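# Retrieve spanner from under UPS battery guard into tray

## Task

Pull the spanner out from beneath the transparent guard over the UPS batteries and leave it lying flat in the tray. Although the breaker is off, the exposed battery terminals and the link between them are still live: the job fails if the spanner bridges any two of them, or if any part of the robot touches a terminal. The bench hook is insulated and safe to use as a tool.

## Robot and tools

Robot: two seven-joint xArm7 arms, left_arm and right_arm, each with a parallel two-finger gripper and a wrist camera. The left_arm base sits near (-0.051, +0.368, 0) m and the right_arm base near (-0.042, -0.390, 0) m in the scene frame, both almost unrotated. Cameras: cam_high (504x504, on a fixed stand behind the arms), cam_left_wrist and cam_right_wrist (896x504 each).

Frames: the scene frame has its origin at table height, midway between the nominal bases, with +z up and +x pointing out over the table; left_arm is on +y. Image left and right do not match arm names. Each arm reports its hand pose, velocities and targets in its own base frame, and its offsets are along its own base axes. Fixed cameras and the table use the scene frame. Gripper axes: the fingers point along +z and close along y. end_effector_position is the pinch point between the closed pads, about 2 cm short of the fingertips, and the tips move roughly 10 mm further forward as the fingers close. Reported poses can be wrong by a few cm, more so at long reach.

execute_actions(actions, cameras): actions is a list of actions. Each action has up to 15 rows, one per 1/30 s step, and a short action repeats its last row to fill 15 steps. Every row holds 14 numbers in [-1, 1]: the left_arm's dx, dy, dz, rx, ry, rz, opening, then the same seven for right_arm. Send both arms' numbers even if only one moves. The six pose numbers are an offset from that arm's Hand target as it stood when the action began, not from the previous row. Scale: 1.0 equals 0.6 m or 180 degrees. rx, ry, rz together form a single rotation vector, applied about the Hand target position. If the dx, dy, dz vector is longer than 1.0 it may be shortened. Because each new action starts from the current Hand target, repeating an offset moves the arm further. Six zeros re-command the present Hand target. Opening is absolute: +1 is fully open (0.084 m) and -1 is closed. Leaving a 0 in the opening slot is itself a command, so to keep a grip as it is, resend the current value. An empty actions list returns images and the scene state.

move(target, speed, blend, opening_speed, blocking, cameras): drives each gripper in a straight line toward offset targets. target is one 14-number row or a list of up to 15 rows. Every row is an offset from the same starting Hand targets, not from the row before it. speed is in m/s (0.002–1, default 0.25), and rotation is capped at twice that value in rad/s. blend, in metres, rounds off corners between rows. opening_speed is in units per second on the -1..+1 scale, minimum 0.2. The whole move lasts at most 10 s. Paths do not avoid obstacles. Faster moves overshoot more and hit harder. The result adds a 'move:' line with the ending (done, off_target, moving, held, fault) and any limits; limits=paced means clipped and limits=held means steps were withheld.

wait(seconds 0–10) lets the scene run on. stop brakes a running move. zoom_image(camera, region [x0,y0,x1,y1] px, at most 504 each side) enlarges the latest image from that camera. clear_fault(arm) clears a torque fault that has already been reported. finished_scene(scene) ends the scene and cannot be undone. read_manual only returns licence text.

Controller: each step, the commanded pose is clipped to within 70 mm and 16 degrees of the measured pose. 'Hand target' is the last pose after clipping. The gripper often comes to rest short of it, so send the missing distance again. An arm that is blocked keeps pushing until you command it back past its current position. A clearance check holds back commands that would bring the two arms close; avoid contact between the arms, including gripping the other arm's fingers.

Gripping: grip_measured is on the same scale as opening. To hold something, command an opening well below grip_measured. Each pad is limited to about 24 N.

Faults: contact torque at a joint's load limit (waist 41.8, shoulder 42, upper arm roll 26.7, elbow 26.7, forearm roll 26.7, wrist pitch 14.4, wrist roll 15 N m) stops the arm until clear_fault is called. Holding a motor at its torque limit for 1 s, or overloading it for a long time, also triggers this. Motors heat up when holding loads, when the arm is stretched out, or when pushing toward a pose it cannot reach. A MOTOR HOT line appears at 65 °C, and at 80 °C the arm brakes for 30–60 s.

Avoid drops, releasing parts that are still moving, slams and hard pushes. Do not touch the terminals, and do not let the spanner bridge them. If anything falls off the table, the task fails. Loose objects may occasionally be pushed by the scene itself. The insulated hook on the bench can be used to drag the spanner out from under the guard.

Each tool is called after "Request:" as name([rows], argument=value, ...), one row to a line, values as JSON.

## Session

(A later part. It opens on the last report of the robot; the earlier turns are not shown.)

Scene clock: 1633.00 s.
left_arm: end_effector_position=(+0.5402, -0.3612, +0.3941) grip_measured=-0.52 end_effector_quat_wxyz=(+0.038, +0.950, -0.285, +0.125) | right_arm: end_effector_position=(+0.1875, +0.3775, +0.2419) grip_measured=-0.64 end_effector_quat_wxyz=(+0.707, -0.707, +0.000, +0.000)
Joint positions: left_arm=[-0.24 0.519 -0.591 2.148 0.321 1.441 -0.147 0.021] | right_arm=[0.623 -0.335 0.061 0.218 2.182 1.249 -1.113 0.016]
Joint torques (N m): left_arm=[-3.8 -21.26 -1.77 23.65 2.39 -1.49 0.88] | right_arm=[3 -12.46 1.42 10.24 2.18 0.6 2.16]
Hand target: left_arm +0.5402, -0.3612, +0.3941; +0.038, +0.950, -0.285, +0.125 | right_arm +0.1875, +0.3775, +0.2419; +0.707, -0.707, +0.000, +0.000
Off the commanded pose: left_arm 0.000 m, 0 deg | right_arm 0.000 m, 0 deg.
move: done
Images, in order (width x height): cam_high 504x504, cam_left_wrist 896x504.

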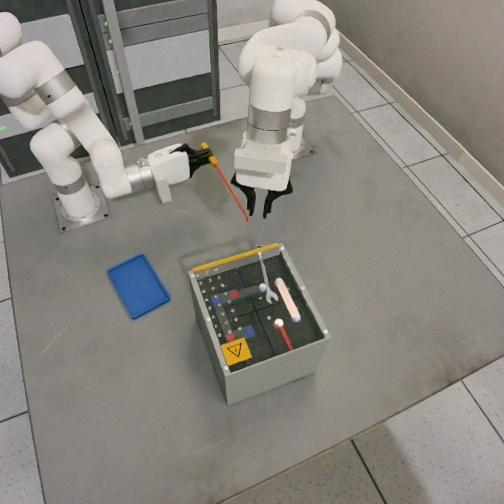

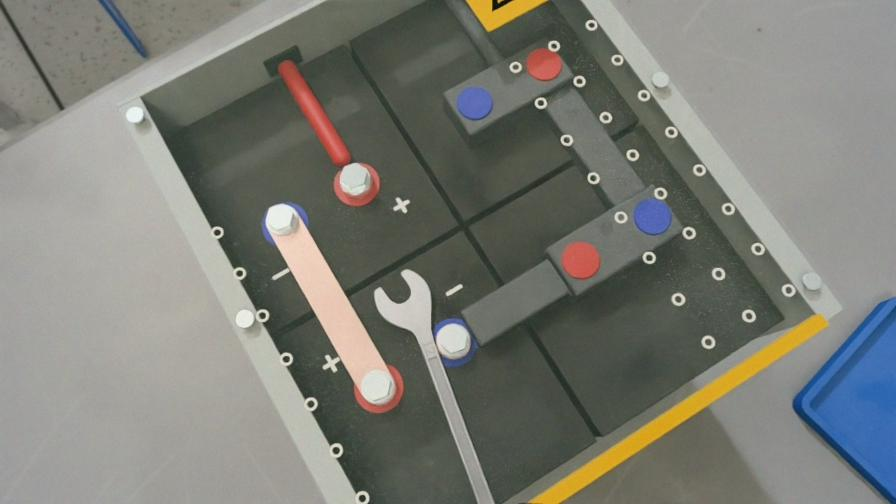

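Request:
move([
  [-0.30,0.27,-0.057,0.154,-0.268,-0.139,0.4, -0.029,-0.206,-0.2365,-0.5,0,0,-1],
  [-0.30,0.27,-0.057,0.154,-0.268,-0.139,0.4, -0.029,-0.206,-0.3637,-0.5,0,0,-1],
  [-0.30,0.27,-0.057,0.154,-0.268,-0.139,0.4, -0.029,-0.206,-0.3637,-0.5,0,0,0.2],
  [-0.30,0.27,-0.057,0.154,-0.268,-0.139,0.4, -0.029,-0.206,-0.15,-0.5,0,0,0.2],
], speed=[0.25,0.1,0.1,0.2], cameras=["cam_left_wrist", "cam_right_wrist", "cam_high"])

Scene clock: 1737.50 s.
left_arm: end_effector_position=(+0.3602, -0.1992, +0.3599) grip_measured=+0.39 end_effector_quat_wxyz=(-0.275, +0.717, -0.487, +0.415) | right_arm: end_effector_position=(+0.1701, +0.2539, +0.1519) grip_measured=+0.19 end_effector_quat_wxyz=(+0.000, +1.000, -0.001, +0.000)
Joint positions: left_arm=[-0.142 -0.883 -0.456 0.403 0.508 0.354 0.178 0.061] | right_arm=[0.248 -0.625 0.713 0.455 0.471 1.008 0.596 0.052]
Joint torques (N m): left_arm=[-3.78 -3.53 5.88 18.17 1.81 -3.28 0.89] | right_arm=[2.7 -6.98 -6.46 17.27 -1.18 -0.06 -2.18]
Hand target: left_arm +0.3602, -0.1992, +0.3599; -0.275, +0.717, -0.487, +0.415 | right_arm +0.1701, +0.2539, +0.1519; +0.000, +1.000, -0.001, +0.000
Off the commanded pose: left_arm 0.000 m, 0 deg | right_arm 0.000 m, 0 deg.
move: done

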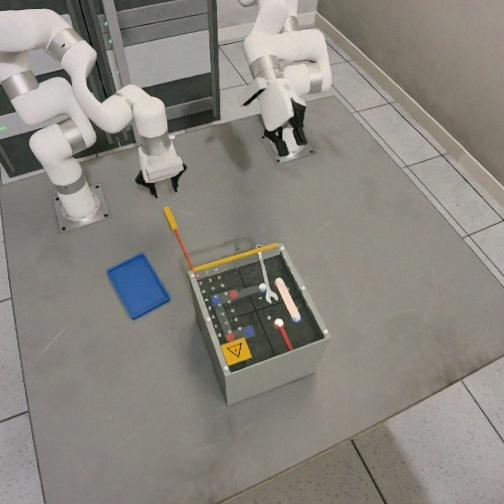

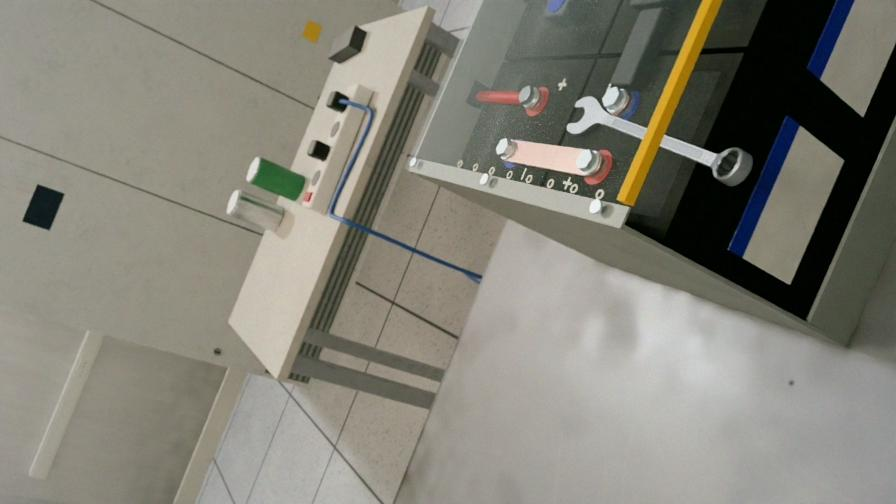

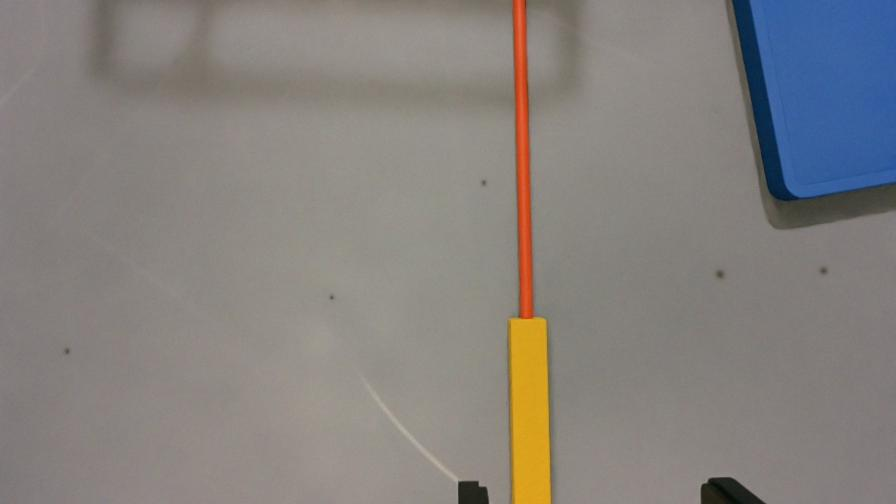

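Request:
move(target=[0.0988,-0.2145,-0.275,0.1026,-0.1788,-0.0927,-0.2, 0.39,-0.15,0.119,0.1651,-0.3691,0.2319,-0.5], speed=0.2, cameras=["cam_left_wrist", "cam_right_wrist"])

Scene clock: 1779.57 s.
left_arm: end_effector_position=(+0.4195, -0.3278, +0.1949) grip_measured=-0.22 end_effector_quat_wxyz=(+0.446, -0.445, +0.549, -0.549) | right_arm: end_effector_position=(+0.4041, +0.1639, +0.2233) grip_measured=-0.52 end_effector_quat_wxyz=(-0.237, +0.744, +0.332, +0.529)
Joint positions: left_arm=[0.786 -1.906 -1.672 0.493 0.183 -0.541 -0.493 0.035] | right_arm=[1.486 -1.069 -1.408 0.17 0.041 -0.44 -1.178 0.021]
Joint torques (N m): left_arm=[-3.86 6.72 9.33 -3.1 -5.94 2.24 -1] | right_arm=[2.78 2.88 7.86 9.08 -2.82 0.44 -2.09]
Hand target: left_arm +0.4195, -0.3279, +0.1949; +0.446, -0.445, +0.549, -0.549 | right_arm +0.4041, +0.1639, +0.2233; -0.237, +0.744, +0.332, +0.529
Off the commanded pose: left_arm 0.000 m, 0 deg | right_arm 0.000 m, 0 deg.
move: done
Images, in order (width x height): cam_left_wrist 896x504, cam_right_wrist 896x504.

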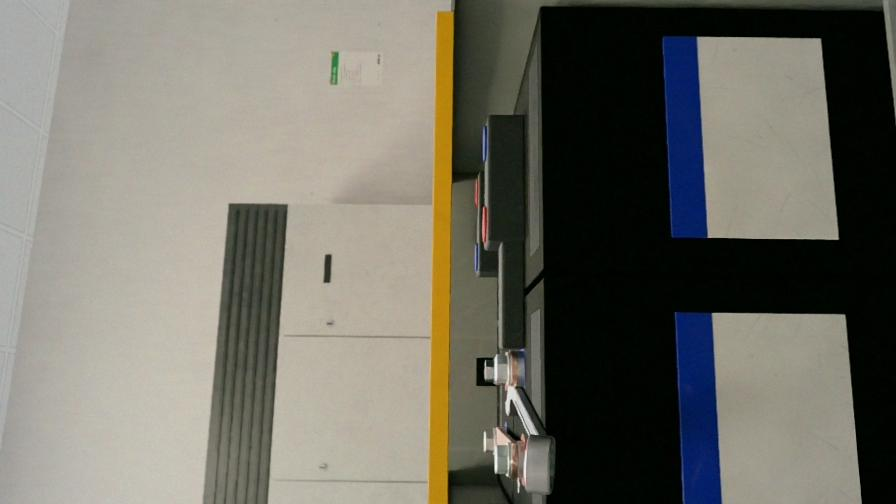

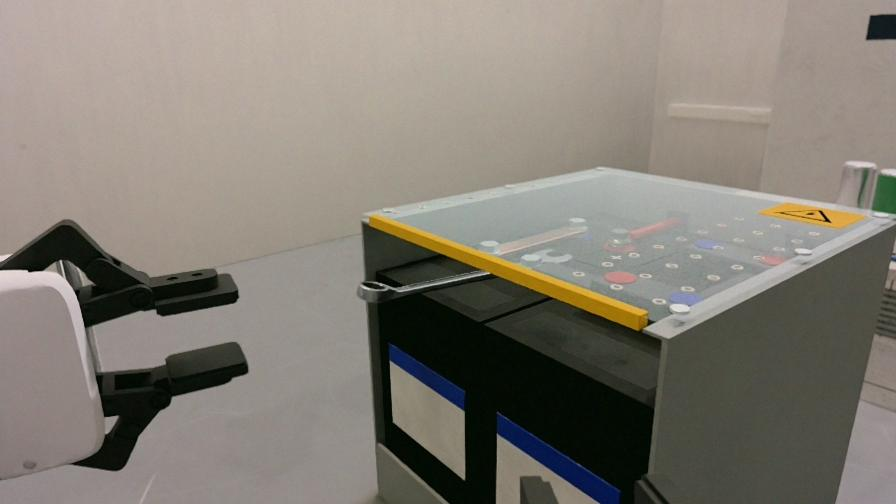

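Request:
move([
  [0.1555,-0.0298,0.0017,0,0,0,-0.2, 0,0,0,0,0,0,-0.5],
  [0.1555,-0.0298,0.0017,0,0,0,-1, 0,0,0,0,0,0,-0.5],
], speed=0.06, opening_speed=0.6, cameras=["cam_right_wrist", "cam_left_wrist"])

Request:
zoom_image(camera="cam_right_wrist", region=[240, 180, 660, 380])

Scene clock: 1801.53 s.
left_arm: end_effector_position=(+0.5128, -0.3457, +0.1959) grip_measured=-0.82 end_effector_quat_wxyz=(+0.446, -0.445, +0.549, -0.549) | right_arm: end_effector_position=(+0.4041, +0.1639, +0.2233) grip_measured=-0.52 end_effector_quat_wxyz=(-0.237, +0.744, +0.332, +0.529)
Joint positions: left_arm=[1.16 -1.941 -1.568 0.779 0.134 -0.606 -0.473 0.008] | right_arm=[1.486 -1.069 -1.408 0.17 0.04 -0.44 -1.178 0.021]
Joint torques (N m): left_arm=[3.29 16.01 12.62 -4.67 -4.4 2.01 0.45] | right_arm=[2.58 2.74 7.91 9.13 -2.51 0.32 -1.34]
Hand target: left_arm +0.5128, -0.3457, +0.1959; +0.446, -0.445, +0.549, -0.549 | right_arm +0.4041, +0.1639, +0.2233; -0.237, +0.744, +0.332, +0.529
Off the commanded pose: left_arm 0.000 m, 0 deg | right_arm 0.000 m, 0 deg.
move: done
Images, in order (width x height): cam_left_wrist 896x504, cam_right_wrist 896x504.

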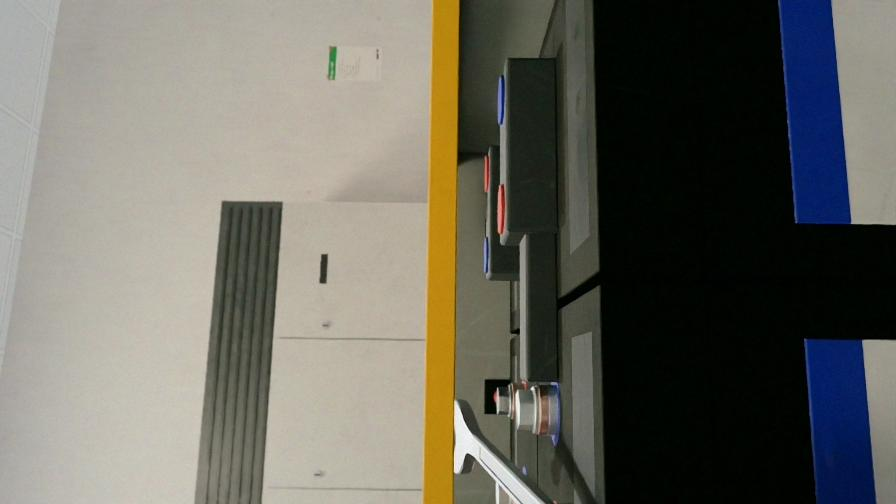

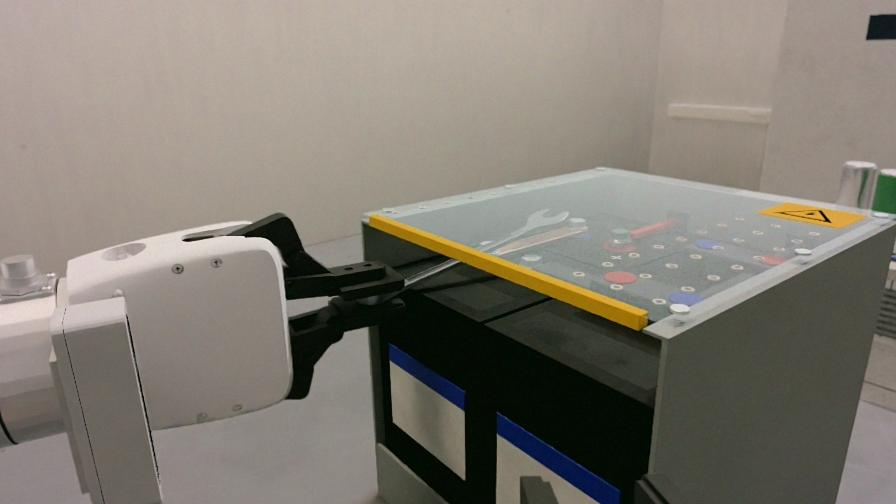

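Scaled by 1.200 from the camera's 896x504 image, which has a finer 1280x720 frame.

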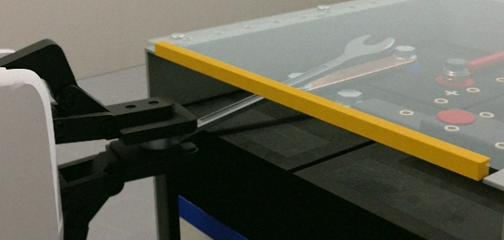

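Request:
move(target=[0,0,0.025,0.01144,0.0543,0,-1, 0,0,0,0,0,0,-0.5], speed=0.04, cameras=["cam_right_wrist", "cam_left_wrist"])

Request:
zoom_image(camera="cam_right_wrist", region=[340, 180, 640, 330])

Scene clock: 1836.90 s.
left_arm: end_effector_position=(+0.5128, -0.3458, +0.2109) grip_measured=-0.82 end_effector_quat_wxyz=(+0.405, -0.482, +0.595, -0.499) | right_arm: end_effector_position=(+0.4041, +0.1639, +0.2233) grip_measured=-0.52 end_effector_quat_wxyz=(-0.237, +0.744, +0.332, +0.529)
Joint positions: left_arm=[1.212 -1.645 -1.502 0.799 0.413 -0.674 -0.394 0.008] | right_arm=[1.486 -1.069 -1.408 0.17 0.04 -0.44 -1.178 0.021]
Joint torques (N m): left_arm=[3.73 17.58 15.63 3.11 -0.23 1.06 0.89] | right_arm=[2.97 2.95 7.91 9.02 -2.64 0.31 -1.29]
Hand target: left_arm +0.5128, -0.3457, +0.2109; +0.405, -0.483, +0.595, -0.499 | right_arm +0.4041, +0.1639, +0.2233; -0.237, +0.744, +0.332, +0.529
Off the commanded pose: left_arm 0.000 m, 0 deg | right_arm 0.000 m, 0 deg.
move: done
Images, in order (width x height): cam_left_wrist 896x504, cam_right_wrist 896x504.

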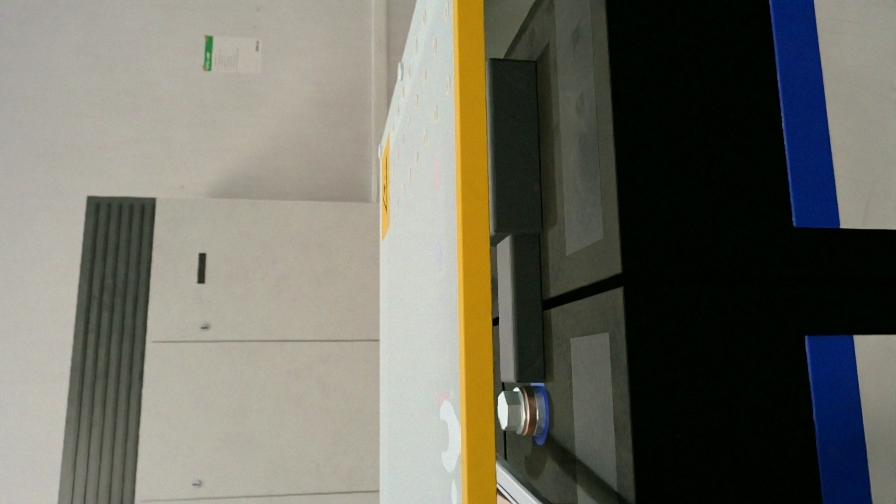

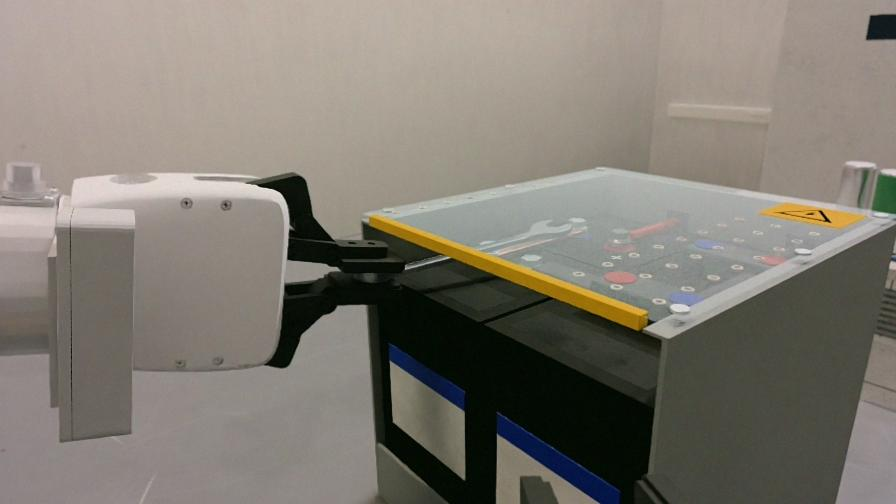

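Scaled by 1.680 from the camera's 896x504 image, which has a finer 1280x720 frame.

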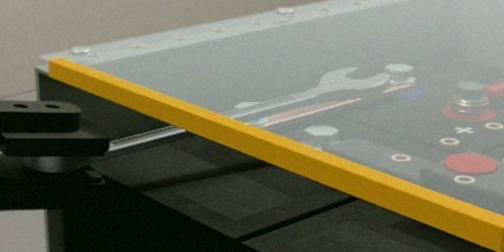

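Request:
move([
  [0,0,-0.0033,0,0,0,-1, 0,0,0,0,0,0,-0.5],
  [-0.155,0.0327,-0.0033,0,0,0,-1, 0,0,0,0,0,0,-0.5],
], speed=0.05, blend=[0.003,0], cameras=["cam_right_wrist", "cam_left_wrist"])

Request:
zoom_image(camera="cam_right_wrist", region=[240, 160, 580, 330])

Scene clock: 1860.43 s.
left_arm: end_effector_position=(+0.4198, -0.3261, +0.2089) grip_measured=-0.82 end_effector_quat_wxyz=(+0.405, -0.483, +0.595, -0.499) | right_arm: end_effector_position=(+0.4041, +0.1639, +0.2233) grip_measured=-0.52 end_effector_quat_wxyz=(-0.237, +0.744, +0.332, +0.529)
Joint positions: left_arm=[0.868 -1.647 -1.506 0.503 0.465 -0.629 -0.422 0.008] | right_arm=[1.486 -1.069 -1.408 0.17 0.04 -0.44 -1.178 0.021]
Joint torques (N m): left_arm=[-3.64 13.97 13.93 -4.76 -0.25 1.85 -1.06] | right_arm=[2.79 2.91 7.84 8.98 -2.58 0.3 -1.36]
Hand target: left_arm +0.4198, -0.3261, +0.2089; +0.405, -0.483, +0.595, -0.499 | right_arm +0.4041, +0.1639, +0.2233; -0.237, +0.744, +0.332, +0.529
Off the commanded pose: left_arm 0.000 m, 0 deg | right_arm 0.000 m, 0 deg.
move: done; blend cut to 0.001 m at target 1
Images, in order (width x height): cam_left_wrist 896x504, cam_right_wrist 896x504.

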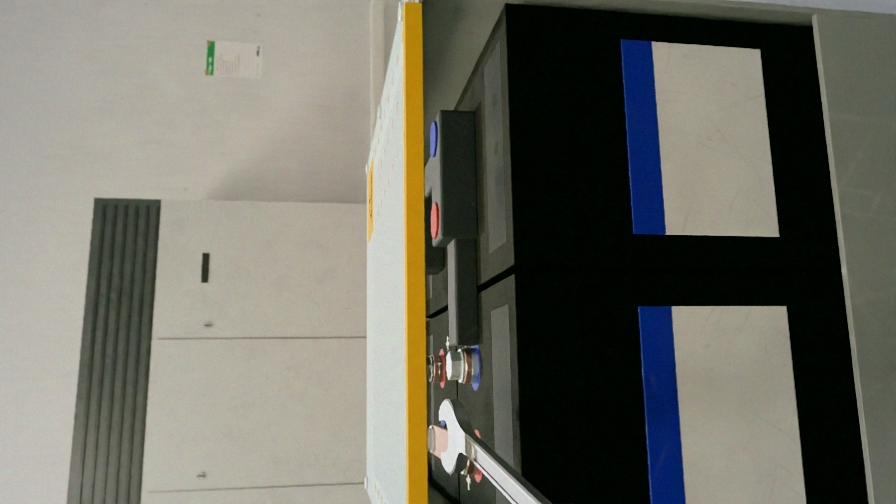

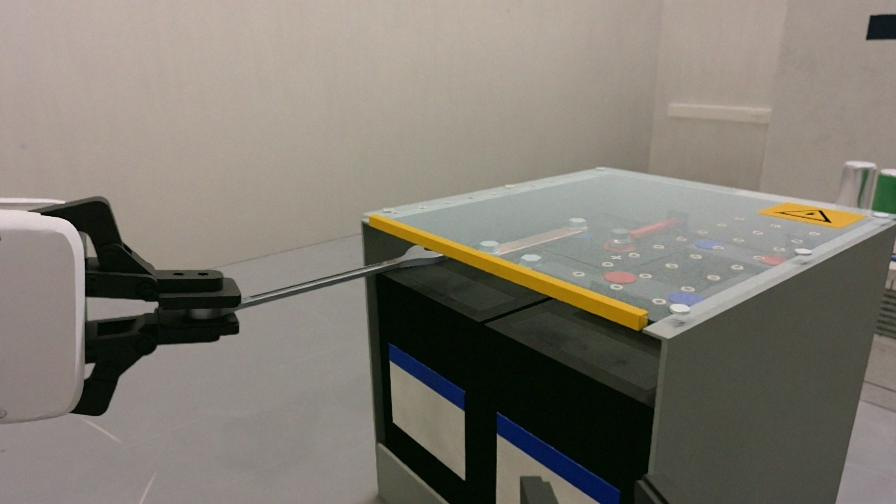

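Scaled by 1.482 from the camera's 896x504 image, which has a finer 1280x720 frame.

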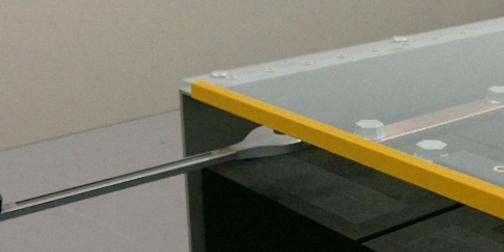

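Request:
move([
  [-0.1223,0.0258,0,0,0,0,-1, 0,0,0,0,0,0,-0.5],
  [-0.1223,0.0258,0.152,0.0034,0.0163,0,-1, -0.04,0.06,0.328,-0.123,0.3925,-0.2959,-0.5],
  [-0.1223,0.0258,0.152,0.0034,0.0163,0,-1, 0.004,0.4185,0.2945,-0.123,0.3925,-0.2959,0],
], speed=[0.08,0.2,0.2], cameras=["cam_right_wrist", "cam_left_wrist", "cam_high"])

Scene clock: 1920.57 s.
left_arm: end_effector_position=(+0.3464, -0.3106, +0.3001) grip_measured=-0.82 end_effector_quat_wxyz=(+0.393, -0.493, +0.608, -0.483) | right_arm: end_effector_position=(+0.4065, +0.4150, +0.4000) grip_measured=-0.01 end_effector_quat_wxyz=(+0.000, +0.993, -0.117, +0.000)
Joint positions: left_arm=[0.442 -1.245 -1.108 0.377 0.837 -0.315 -0.237 0.008] | right_arm=[0.525 0.556 0.535 2.33 -0.281 1.829 1.153 0.044]
Joint torques (N m): left_arm=[-4.04 9.96 11.54 16.51 0.05 1.34 0.91] | right_arm=[2.8 -23.75 0.95 16.66 -1.15 -0.07 -2.04]
Hand target: left_arm +0.3464, -0.3106, +0.3001; +0.393, -0.493, +0.608, -0.483 | right_arm +0.4065, +0.4150, +0.4000; +0.000, +0.993, -0.117, +0.000
Off the commanded pose: left_arm 0.000 m, 0 deg | right_arm 0.000 m, 0 deg.
move: done

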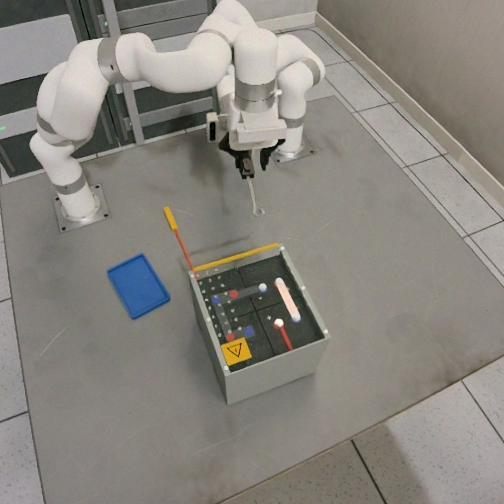

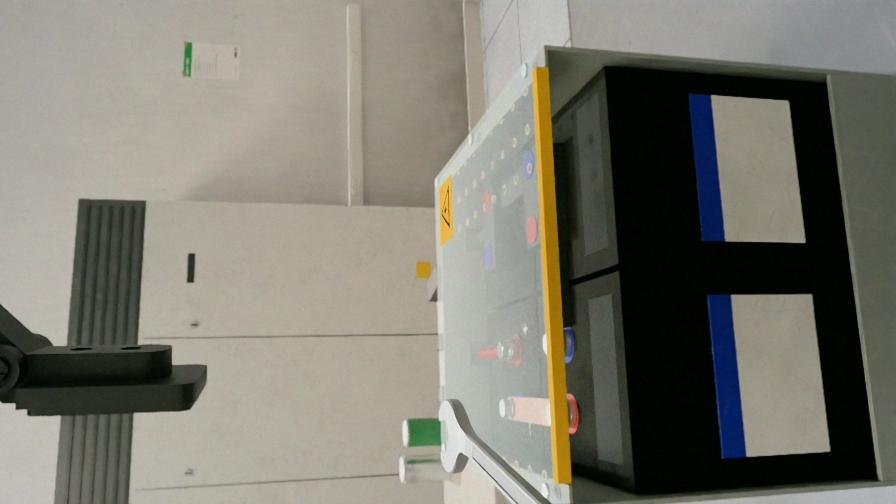

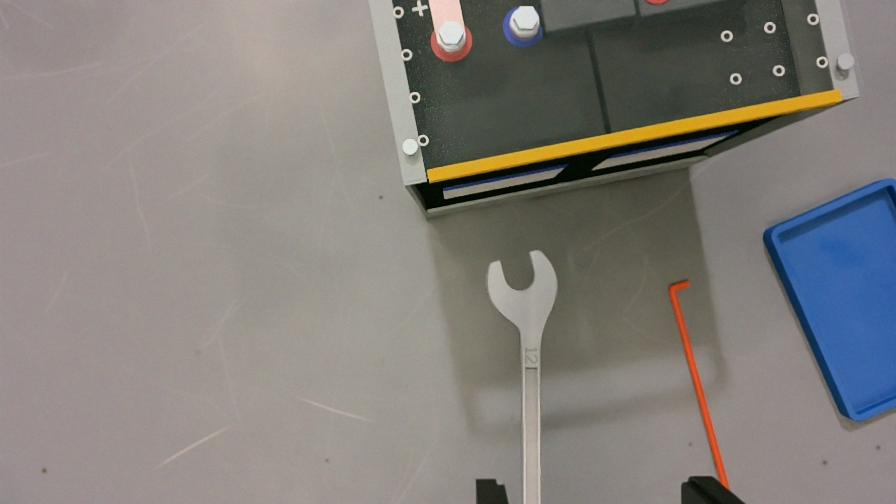

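Request:
move(target=[0,0,0,0,0,0,-1, 0,0,-0.1,0,0,0,0], speed=0.15, cameras=["cam_right_wrist", "cam_left_wrist"])

Scene clock: 1977.37 s.
left_arm: end_effector_position=(+0.3464, -0.3106, +0.3001) grip_measured=-0.82 end_effector_quat_wxyz=(+0.393, -0.493, +0.608, -0.483) | right_arm: end_effector_position=(+0.4065, +0.4150, +0.3400) grip_measured=-0.01 end_effector_quat_wxyz=(+0.000, +0.993, -0.117, +0.000)
Joint positions: left_arm=[0.442 -1.245 -1.108 0.377 0.837 -0.315 -0.237 0.008] | right_arm=[0.417 0.443 0.552 1.965 -0.226 1.581 1.158 0.044]
Joint torques (N m): left_arm=[-3.94 9.94 11.53 16.45 0.15 1.37 0.87] | right_arm=[-4 -29.97 4.87 12.86 1.7 -3.04 -1.93]
Hand target: left_arm +0.3464, -0.3106, +0.3001; +0.393, -0.493, +0.608, -0.483 | right_arm +0.4065, +0.4150, +0.3400; +0.000, +0.993, -0.117, +0.000
Off the commanded pose: left_arm 0.000 m, 0 deg | right_arm 0.000 m, 0 deg.
move: done
Images, in order (width x height): cam_left_wrist 896x504, cam_right_wrist 896x504.

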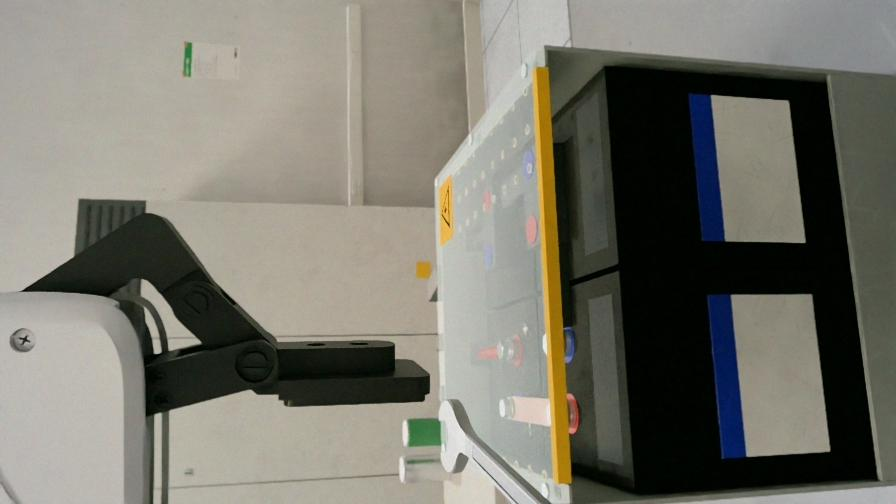

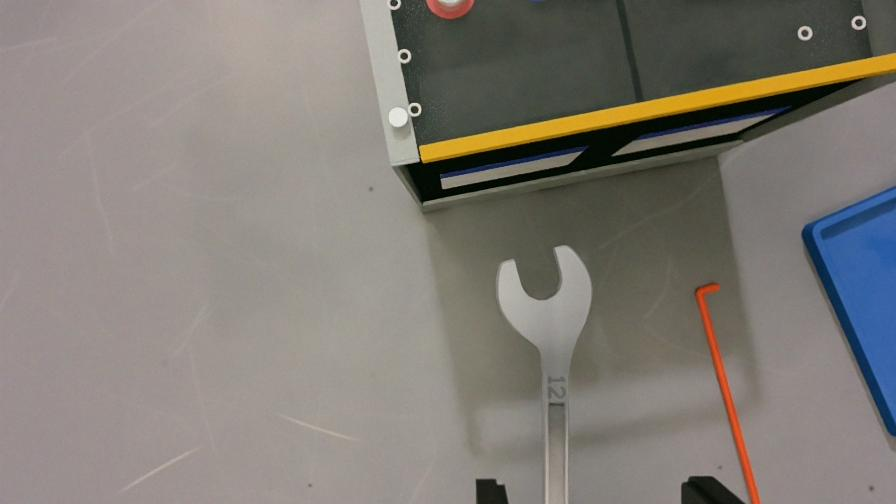

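Request:
move([
  [0,0,0,0,0,0,-1, 0.002,0.0082,-0.0617,0,0,0,0],
  [0,0,0,0,0,0,-1, 0.002,0.0082,-0.0617,0,0,0,-1],
], speed=0.06, opening_speed=0.5, cameras=["cam_right_wrist", "cam_left_wrist"])

Scene clock: 2006.37 s.
left_arm: end_effector_position=(+0.3464, -0.3106, +0.3001) grip_measured=-0.82 end_effector_quat_wxyz=(+0.393, -0.493, +0.608, -0.483) | right_arm: end_effector_position=(+0.4077, +0.4199, +0.3030) grip_measured=-0.84 end_effector_quat_wxyz=(+0.000, +0.993, -0.117, +0.000)
Joint positions: left_arm=[0.442 -1.245 -1.108 0.377 0.837 -0.315 -0.237 0.008] | right_arm=[0.401 0.438 0.551 1.848 -0.224 1.471 1.167 0.007]
Joint torques (N m): left_arm=[-3.22 9.9 11.09 14.41 -0.09 0.46 0.91] | right_arm=[-2.82 -22.59 2.37 13.56 -0.94 -1.92 1.78]
Hand target: left_arm +0.3464, -0.3106, +0.3001; +0.393, -0.493, +0.608, -0.483 | right_arm +0.4077, +0.4199, +0.3030; +0.000, +0.993, -0.117, +0.000
Off the commanded pose: left_arm 0.000 m, 0 deg | right_arm 0.000 m, 0 deg.
move: done
Images, in order (width x height): cam_left_wrist 896x504, cam_right_wrist 896x504.

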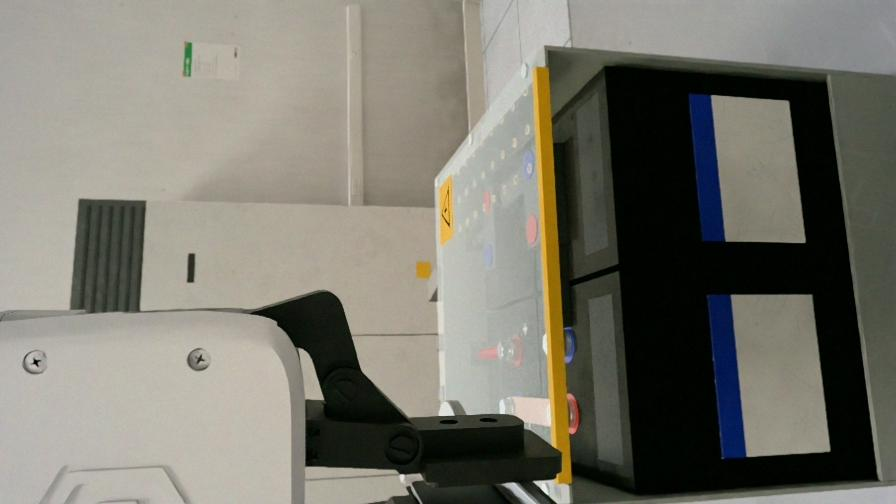

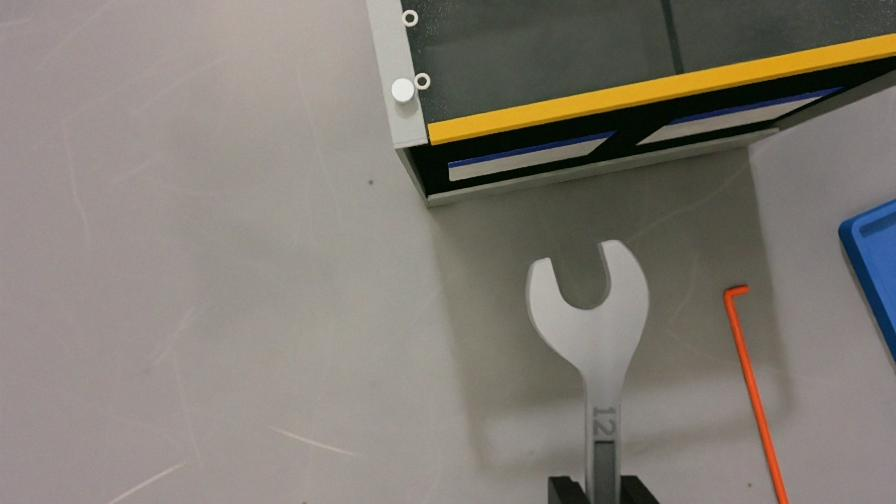

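Request:
move([
  [0,0,0,0,0,0,0.1, 0,0,0,0,0,0,-1],
  [-0.1587,0.0333,0.038,0,0,0,0.1, 0,0,0,0,0,0,-1],
], speed=0.12, opening_speed=1.0, cameras=["cam_right_wrist", "cam_high"])

Request:
zoom_image(camera="cam_high", region=[80, 120, 330, 370])

Scene clock: 2016.97 s.
left_arm: end_effector_position=(+0.2512, -0.2906, +0.3229) grip_measured=+0.09 end_effector_quat_wxyz=(+0.393, -0.493, +0.608, -0.483) | right_arm: end_effector_position=(+0.4077, +0.4199, +0.3030) grip_measured=-0.84 end_effector_quat_wxyz=(+0.000, +0.993, -0.117, +0.000)
Joint positions: left_arm=[-0.293 -1.172 -0.829 0.227 0.822 0.251 -0.086 0.048] | right_arm=[0.401 0.438 0.551 1.848 -0.224 1.471 1.167 0.007]
Joint torques (N m): left_arm=[-3.87 6.79 8.23 21.64 -4.59 0.96 0.83] | right_arm=[-1.83 -25.8 4.62 16.73 0.5 -2.99 0.98]
Hand target: left_arm +0.2512, -0.2907, +0.3229; +0.393, -0.493, +0.608, -0.483 | right_arm +0.4077, +0.4199, +0.3030; +0.000, +0.993, -0.117, +0.000
Off the commanded pose: left_arm 0.000 m, 0 deg | right_arm 0.000 m, 0 deg.
move: done
Images, in order (width x height): cam_high 504x504, cam_right_wrist 896x504.

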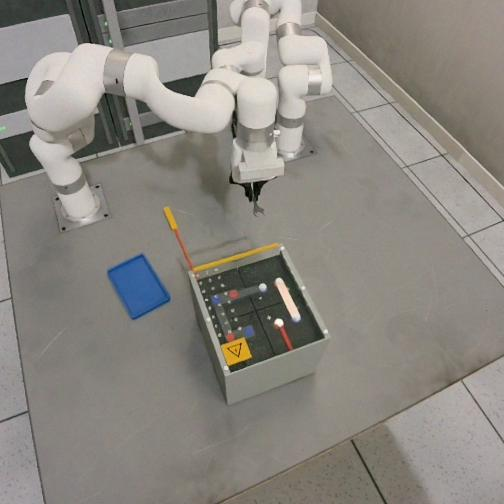

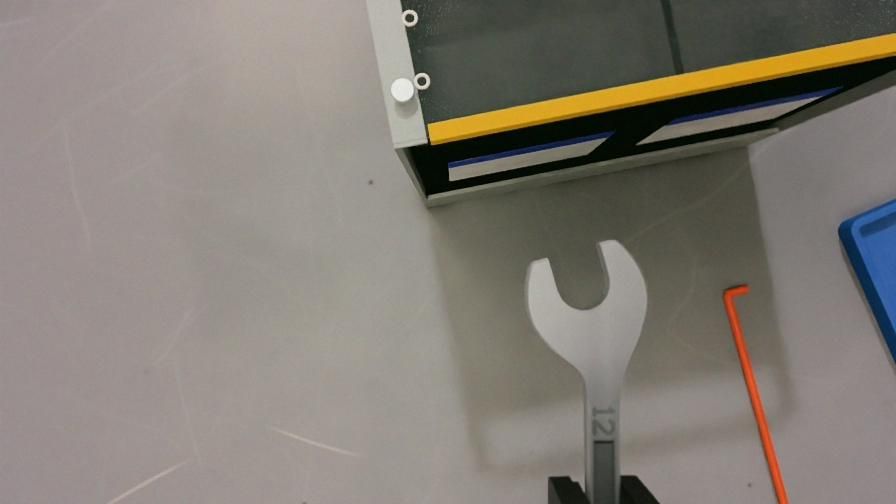

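Scaled by 2.016 from the camera's 504x504 image, which has a finer 720x720 frame.

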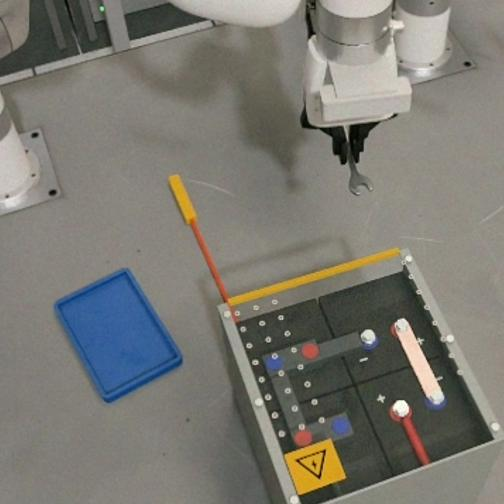

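Request:
move(target=[0,0,0,0,0,0,0.1, -0.168,-0.493,0,0,0,0,-1], speed=0.2, cameras=["cam_right_wrist"])

Scene clock: 2041.43 s.
left_arm: end_effector_position=(+0.2512, -0.2907, +0.3229) grip_measured=+0.09 end_effector_quat_wxyz=(+0.393, -0.493, +0.608, -0.483) | right_arm: end_effector_position=(+0.3069, +0.1242, +0.3030) grip_measured=-0.84 end_effector_quat_wxyz=(+0.000, +0.993, -0.117, +0.000)
Joint positions: left_arm=[-0.293 -1.172 -0.829 0.227 0.822 0.252 -0.085 0.048] | right_arm=[0.07 -0.524 0.245 0.861 0.125 1.374 0.494 0.007]
Joint torques (N m): left_arm=[-3.74 6.72 8.29 21.56 -4.2 1.11 0.96] | right_arm=[-3.97 -11.59 -3.7 13.71 -1.13 -0.14 -2.24]
Hand target: left_arm +0.2512, -0.2907, +0.3229; +0.393, -0.493, +0.608, -0.483 | right_arm +0.3069, +0.1241, +0.3030; +0.000, +0.993, -0.117, +0.000
Off the commanded pose: left_arm 0.000 m, 0 deg | right_arm 0.000 m, 0 deg.
move: done
Images, in order (width x height): cam_right_wrist 896x504.

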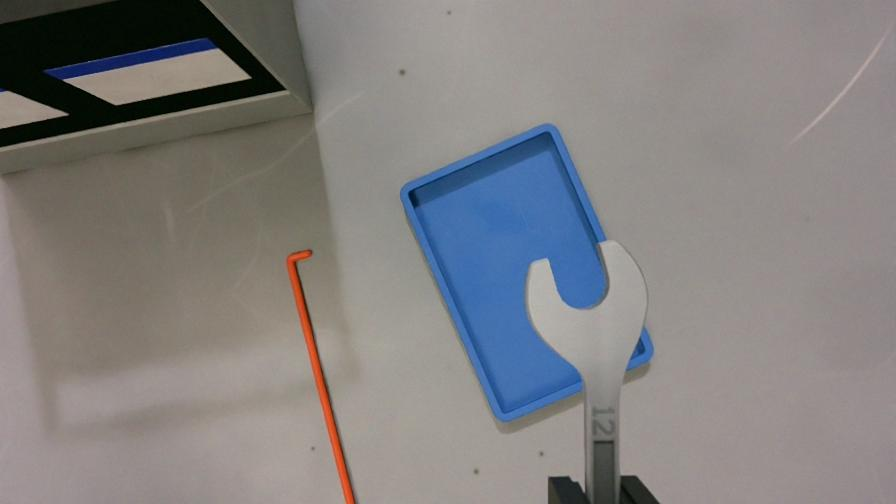

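Request:
move(target=[0,0,0,0,0,0,0.1, 0.102,-0.0533,-0.338,0,0,0,-1], speed=0.15, cameras=["cam_right_wrist", "cam_high"])

Request:
zoom_image(camera="cam_high", region=[60, 180, 260, 380])

Scene clock: 2200.83 s.
left_arm: end_effector_position=(+0.2512, -0.2907, +0.3229) grip_measured=+0.09 end_effector_quat_wxyz=(+0.393, -0.493, +0.608, -0.483) | right_arm: end_effector_position=(+0.3681, +0.0921, +0.1002) grip_measured=-0.84 end_effector_quat_wxyz=(+0.000, +0.993, -0.117, +0.000)
Joint positions: left_arm=[-0.293 -1.172 -0.829 0.227 0.822 0.252 -0.085 0.048] | right_arm=[-0.001 -0.101 0.248 0.603 0.039 0.701 0.451 0.007]
Joint torques (N m): left_arm=[-3.76 6.6 8.25 21.41 -2.96 0.95 0.88] | right_arm=[-3.76 -11.02 -0.65 16.98 -1.11 -2.91 2.3]
Hand target: left_arm +0.2512, -0.2907, +0.3229; +0.393, -0.493, +0.608, -0.483 | right_arm +0.3681, +0.0921, +0.1002; +0.000, +0.993, -0.117, +0.000
Off the commanded pose: left_arm 0.000 m, 0 deg | right_arm 0.000 m, 0 deg.
move: done
Images, in order (width x height): cam_high 504x504, cam_right_wrist 896x504.

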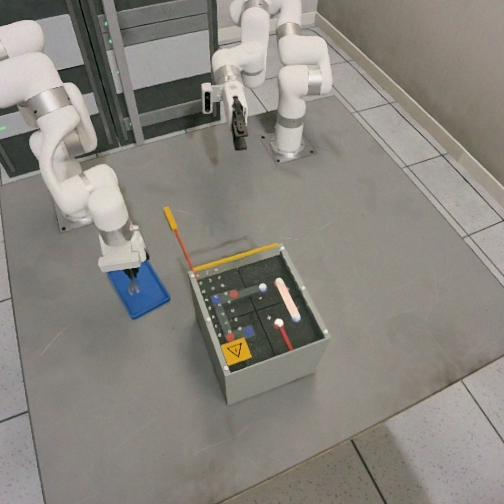

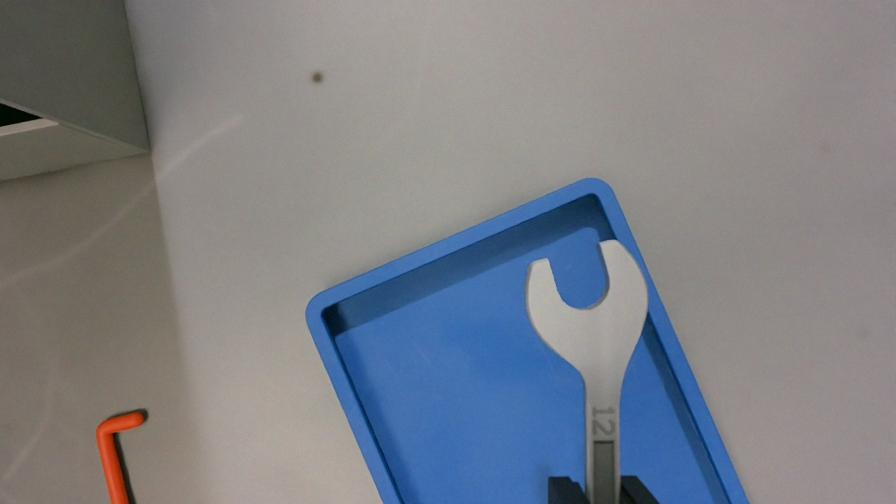

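Scaled by 2.520 from the camera's 504x504 image, which has a finer 720x720 frame.

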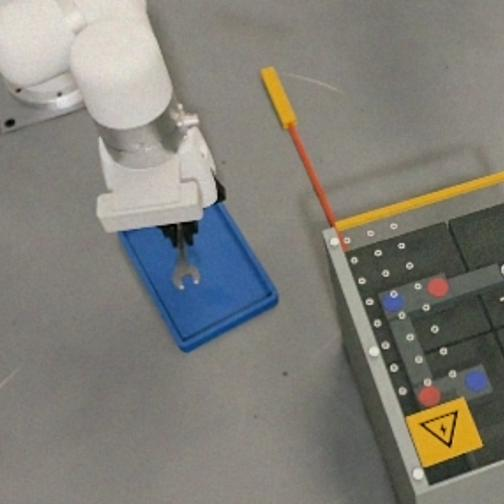

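Request:
move([
  [0,0,0,0,0,0,0.1, -0.0022,0.0047,-0.1,0,0,0,-1],
  [0,0,0,0,0,0,0.1, -0.0022,0.0047,-0.1295,0,0,0,-1],
], speed=[0.1,0.03], blend=[0.003,0], cameras=["cam_right_wrist"])

Scene clock: 2218.20 s.
left_arm: end_effector_position=(+0.2512, -0.2907, +0.3229) grip_measured=+0.09 end_effector_quat_wxyz=(+0.393, -0.493, +0.608, -0.483) | right_arm: end_effector_position=(+0.3670, +0.0950, +0.0228) grip_measured=-0.84 end_effector_quat_wxyz=(+0.000, +0.993, -0.117, +0.000)
Joint positions: left_arm=[-0.293 -1.172 -0.829 0.227 0.822 0.252 -0.085 0.048] | right_arm=[0 0.125 0.243 0.56 -0.07 0.439 0.539 0.007]
Joint torques (N m): left_arm=[-3.28 6.47 8.05 21.26 -2.59 0.88 0.94] | right_arm=[2.81 5.72 -2.29 6.2 -1.28 -3.52 2.26]
Hand target: left_arm +0.2512, -0.2907, +0.3229; +0.393, -0.493, +0.608, -0.483 | right_arm +0.3668, +0.0950, +0.0225; +0.000, +0.993, -0.117, +0.000
Off the commanded pose: left_arm 0.000 m, 0 deg | right_arm 0.000 m, 0 deg.
move: done
Images, in order (width x height): cam_right_wrist 896x504.

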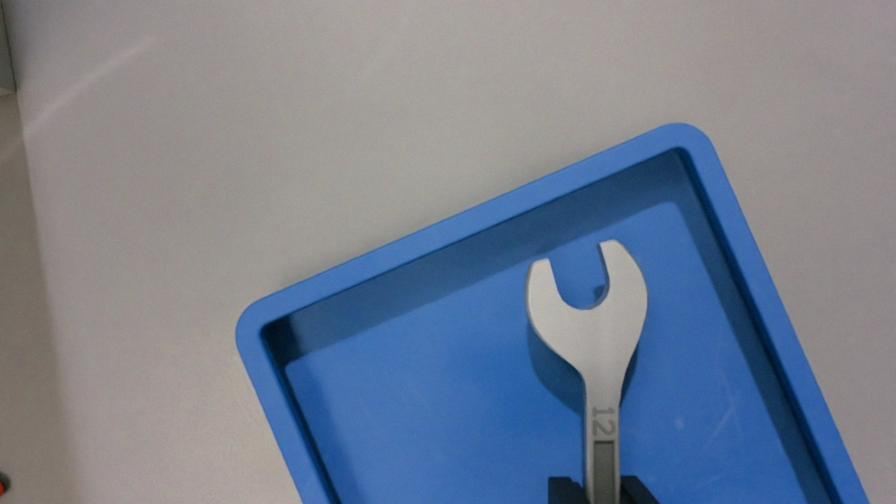

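Request:
move([
  [0,0,0,0,0,0,0.1, 0,0,0.0015,0,0,0,-1],
  [0,0,0,0,0,0,0.1, 0,0,0.0015,0,0,0,-0.4],
  [0,0,0,0,0,0,0.1, 0,0,0.2,0,0,0,-0.4],
], speed=[0.03,0.05,0.15], cameras=["cam_right_wrist", "cam_high"])

Request:
zoom_image(camera="cam_right_wrist", region=[400, 100, 896, 504])

Scene clock: 2227.87 s.
left_arm: end_effector_position=(+0.2512, -0.2907, +0.3229) grip_measured=+0.09 end_effector_quat_wxyz=(+0.393, -0.493, +0.608, -0.483) | right_arm: end_effector_position=(+0.3668, +0.0950, +0.1425) grip_measured=-0.42 end_effector_quat_wxyz=(+0.000, +0.993, -0.117, +0.000)
Joint positions: left_arm=[-0.293 -1.172 -0.829 0.227 0.822 0.252 -0.085 0.048] | right_arm=[0.001 -0.196 0.249 0.651 0.065 0.843 0.438 0.026]
Joint torques (N m): left_arm=[-3.33 5.88 7.82 20.9 -2.01 0.8 0.85] | right_arm=[2.99 -17.26 -2.51 17.95 1.59 -0.16 -2.15]
Hand target: left_arm +0.2512, -0.2907, +0.3229; +0.393, -0.493, +0.608, -0.483 | right_arm +0.3668, +0.0950, +0.1425; +0.000, +0.993, -0.117, +0.000
Off the commanded pose: left_arm 0.000 m, 0 deg | right_arm 0.000 m, 0 deg.
move: done
Images, in order (width x height): cam_high 504x504, cam_right_wrist 896x504.

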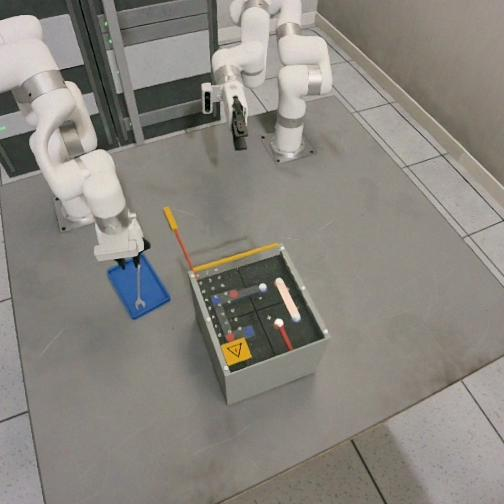

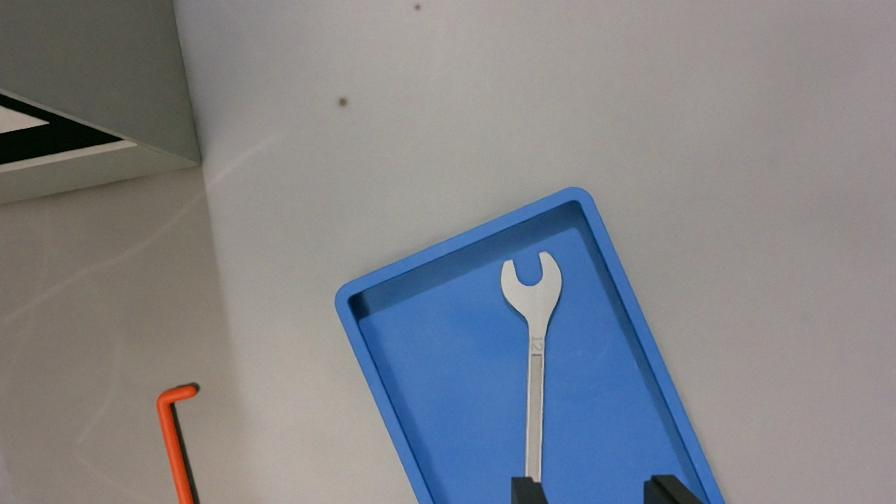

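Scaled by 1.016 from the camera's 896x504 image, which has a finer 1280x720 frame.

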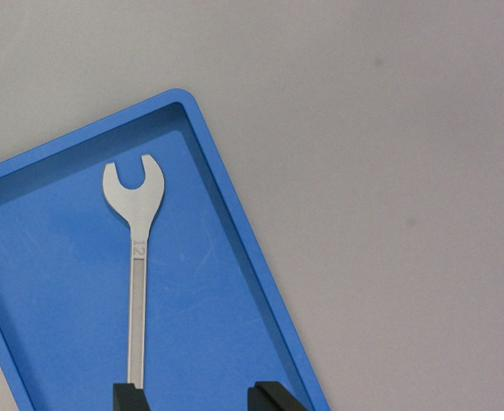

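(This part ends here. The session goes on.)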